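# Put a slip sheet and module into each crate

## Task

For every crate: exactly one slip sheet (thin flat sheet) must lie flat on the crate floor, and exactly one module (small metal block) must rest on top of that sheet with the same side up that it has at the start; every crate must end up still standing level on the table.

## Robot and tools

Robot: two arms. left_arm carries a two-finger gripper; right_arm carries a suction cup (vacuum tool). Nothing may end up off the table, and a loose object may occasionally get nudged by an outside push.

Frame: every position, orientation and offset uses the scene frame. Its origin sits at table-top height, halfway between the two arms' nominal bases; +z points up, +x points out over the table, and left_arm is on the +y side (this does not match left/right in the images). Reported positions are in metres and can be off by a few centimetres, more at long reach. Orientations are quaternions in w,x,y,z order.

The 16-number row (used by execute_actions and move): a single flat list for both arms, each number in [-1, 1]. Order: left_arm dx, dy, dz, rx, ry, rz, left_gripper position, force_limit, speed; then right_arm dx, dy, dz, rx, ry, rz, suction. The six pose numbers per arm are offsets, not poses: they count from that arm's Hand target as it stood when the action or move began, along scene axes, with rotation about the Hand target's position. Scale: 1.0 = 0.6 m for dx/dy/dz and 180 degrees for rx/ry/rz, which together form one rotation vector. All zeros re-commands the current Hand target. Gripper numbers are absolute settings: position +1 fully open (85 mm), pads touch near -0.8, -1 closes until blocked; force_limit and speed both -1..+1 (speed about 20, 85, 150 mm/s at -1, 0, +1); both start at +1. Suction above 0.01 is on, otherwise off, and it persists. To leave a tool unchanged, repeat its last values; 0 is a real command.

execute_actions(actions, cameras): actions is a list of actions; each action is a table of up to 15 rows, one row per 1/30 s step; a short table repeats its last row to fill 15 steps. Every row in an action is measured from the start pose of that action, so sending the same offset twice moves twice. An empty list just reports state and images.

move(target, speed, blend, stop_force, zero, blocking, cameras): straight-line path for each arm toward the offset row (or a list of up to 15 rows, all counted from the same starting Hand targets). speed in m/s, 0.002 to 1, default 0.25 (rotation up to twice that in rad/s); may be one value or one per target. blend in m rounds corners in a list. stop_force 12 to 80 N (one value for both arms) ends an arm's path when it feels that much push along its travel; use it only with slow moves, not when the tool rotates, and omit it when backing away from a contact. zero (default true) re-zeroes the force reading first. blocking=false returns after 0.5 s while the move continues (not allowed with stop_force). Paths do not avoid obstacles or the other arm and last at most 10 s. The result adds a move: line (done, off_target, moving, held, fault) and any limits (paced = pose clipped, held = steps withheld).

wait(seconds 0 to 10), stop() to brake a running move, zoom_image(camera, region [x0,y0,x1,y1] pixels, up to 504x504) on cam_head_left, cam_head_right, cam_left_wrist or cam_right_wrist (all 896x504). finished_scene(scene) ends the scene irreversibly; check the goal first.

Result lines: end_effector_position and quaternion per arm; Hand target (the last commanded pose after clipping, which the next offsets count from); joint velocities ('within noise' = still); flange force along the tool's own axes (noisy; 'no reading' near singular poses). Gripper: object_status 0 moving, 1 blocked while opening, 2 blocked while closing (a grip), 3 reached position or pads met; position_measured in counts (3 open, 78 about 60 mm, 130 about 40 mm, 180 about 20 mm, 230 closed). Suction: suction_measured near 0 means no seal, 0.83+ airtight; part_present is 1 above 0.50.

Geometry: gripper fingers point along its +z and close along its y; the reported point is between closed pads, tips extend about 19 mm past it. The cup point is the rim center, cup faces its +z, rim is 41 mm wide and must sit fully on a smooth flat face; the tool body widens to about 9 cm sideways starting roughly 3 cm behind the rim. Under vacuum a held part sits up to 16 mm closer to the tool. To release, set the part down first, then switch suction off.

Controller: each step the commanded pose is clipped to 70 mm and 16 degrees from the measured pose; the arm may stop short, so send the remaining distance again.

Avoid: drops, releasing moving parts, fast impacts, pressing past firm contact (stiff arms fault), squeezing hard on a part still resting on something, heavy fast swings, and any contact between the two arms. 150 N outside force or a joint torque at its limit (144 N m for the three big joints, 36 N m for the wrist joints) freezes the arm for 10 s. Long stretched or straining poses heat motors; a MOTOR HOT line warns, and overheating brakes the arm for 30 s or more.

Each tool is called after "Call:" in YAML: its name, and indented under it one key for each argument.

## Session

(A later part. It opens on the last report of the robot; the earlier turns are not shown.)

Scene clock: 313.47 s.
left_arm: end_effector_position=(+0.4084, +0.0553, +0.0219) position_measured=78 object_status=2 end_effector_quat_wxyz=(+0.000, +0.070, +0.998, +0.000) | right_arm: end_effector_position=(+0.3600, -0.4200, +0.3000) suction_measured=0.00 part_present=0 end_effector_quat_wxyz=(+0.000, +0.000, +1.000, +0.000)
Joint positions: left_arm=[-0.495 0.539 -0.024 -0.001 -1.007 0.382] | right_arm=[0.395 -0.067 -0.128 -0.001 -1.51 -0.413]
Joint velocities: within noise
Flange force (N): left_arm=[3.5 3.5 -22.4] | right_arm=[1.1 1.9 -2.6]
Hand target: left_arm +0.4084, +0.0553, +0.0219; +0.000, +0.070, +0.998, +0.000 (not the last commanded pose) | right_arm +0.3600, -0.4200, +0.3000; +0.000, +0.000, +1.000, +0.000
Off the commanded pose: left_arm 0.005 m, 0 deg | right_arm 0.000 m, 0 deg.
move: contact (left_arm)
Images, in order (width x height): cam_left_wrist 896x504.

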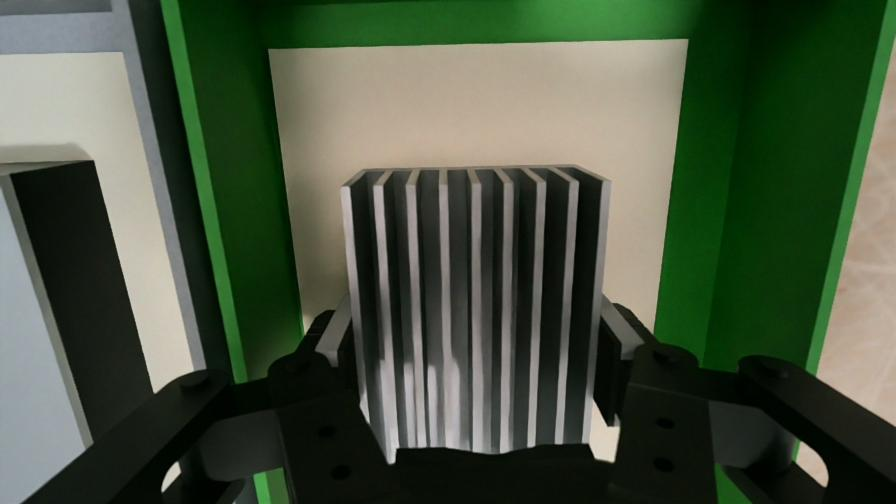

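Call:
move:
  target: [0,0,0.001,0,0,0,0.66,-0.6,-1,0,0,0,0,0,0,0]
  speed: 0.03
  cameras: []

Call:
move:
  target:
    - [0,0,0.07,0,0,0,0.66,-0.6,-1,0,0,0,0,0,0,0]
    - [0,0.03,0.3,0,0,0,0.66,-0.6,-1,0,0,0,0,0,0,0]
  speed: [0.04,0.15]
  cameras: ["cam_left_wrist","cam_head_right"]

Call:
zoom_image:
  camera: "cam_head_right"
  region: [400, 300, 540, 420]

Scene clock: 315.60 s.
left_arm: end_effector_position=(+0.4084, +0.0553, +0.0225) position_measured=45 object_status=0 end_effector_quat_wxyz=(+0.000, +0.070, +0.998, +0.000) | right_arm: end_effector_position=(+0.3600, -0.4200, +0.3000) suction_measured=0.00 part_present=0 end_effector_quat_wxyz=(+0.000, +0.000, +1.000, +0.000)
Joint positions: left_arm=[-0.495 0.539 -0.024 -0.001 -1.008 0.382] | right_arm=[0.395 -0.067 -0.128 -0.001 -1.51 -0.413]
Joint velocities: within noise
Flange force (N): left_arm=[1.5 1.1 -1.9] | right_arm=[2.6 2.3 -1.1]
Hand target: left_arm +0.4084, +0.0553, +0.0225; +0.000, +0.070, +0.998, +0.000 | right_arm +0.3600, -0.4200, +0.3000; +0.000, +0.000, +1.000, +0.000
Off the commanded pose: left_arm 0.000 m, 0 deg | right_arm 0.000 m, 0 deg.
move: done
No camera images: "cameras" was empty.

Scene clock: 318.00 s.
left_arm: end_effector_position=(+0.4083, +0.0732, +0.2025) position_measured=45 object_status=3 end_effector_quat_wxyz=(+0.000, +0.070, +0.998, +0.000) | right_arm: end_effector_position=(+0.3600, -0.4200, +0.3000) suction_measured=0.00 part_present=0 end_effector_quat_wxyz=(+0.000, +0.000, +1.000, +0.000)
Joint positions: left_arm=[-0.467 0.348 0.154 -0.001 -1.377 0.354] | right_arm=[0.395 -0.067 -0.128 -0.001 -1.51 -0.413]
Joint velocities: within noise
Flange force (N): left_arm=[1.4 0.6 -1.4] | right_arm=[0.9 1.8 -2.5]
Hand target: left_arm +0.4084, +0.0733, +0.2025; +0.000, +0.070, +0.998, +0.000 | right_arm +0.3600, -0.4200, +0.3000; +0.000, +0.000, +1.000, +0.000
Off the commanded pose: left_arm 0.000 m, 0 deg | right_arm 0.000 m, 0 deg.
move: done
Images, in order (width x height): cam_head_right 896x504, cam_left_wrist 896x504.

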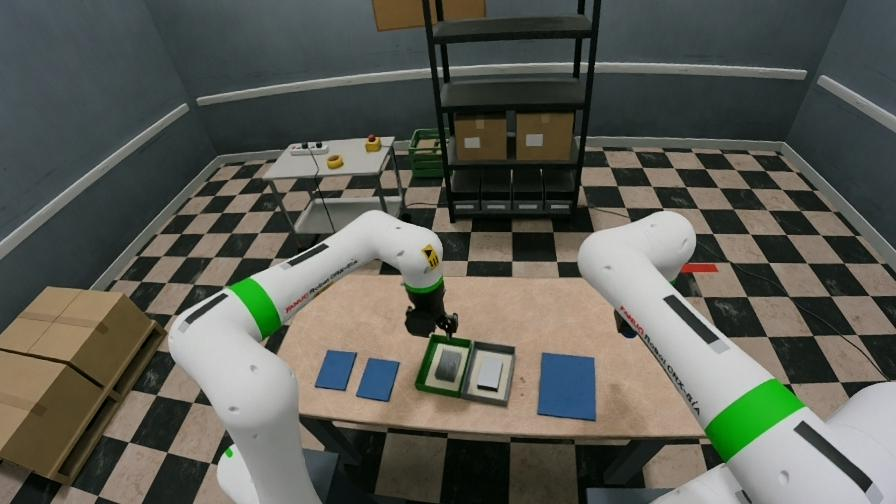

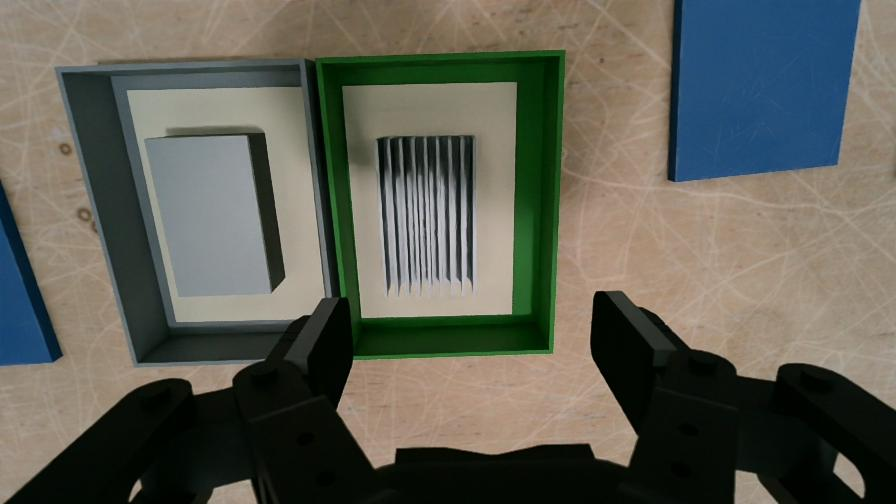

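Scaled by 3.600 from the camera's 896x504 image, which has a finer 1280x720 frame.

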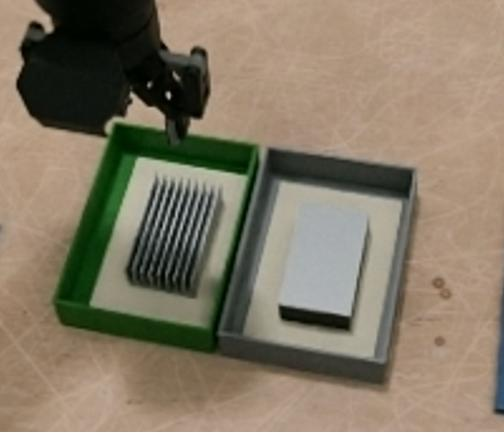

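All placed properly.

Call:
finished_scene:
  scene: 1

The scene is finished: the task was done.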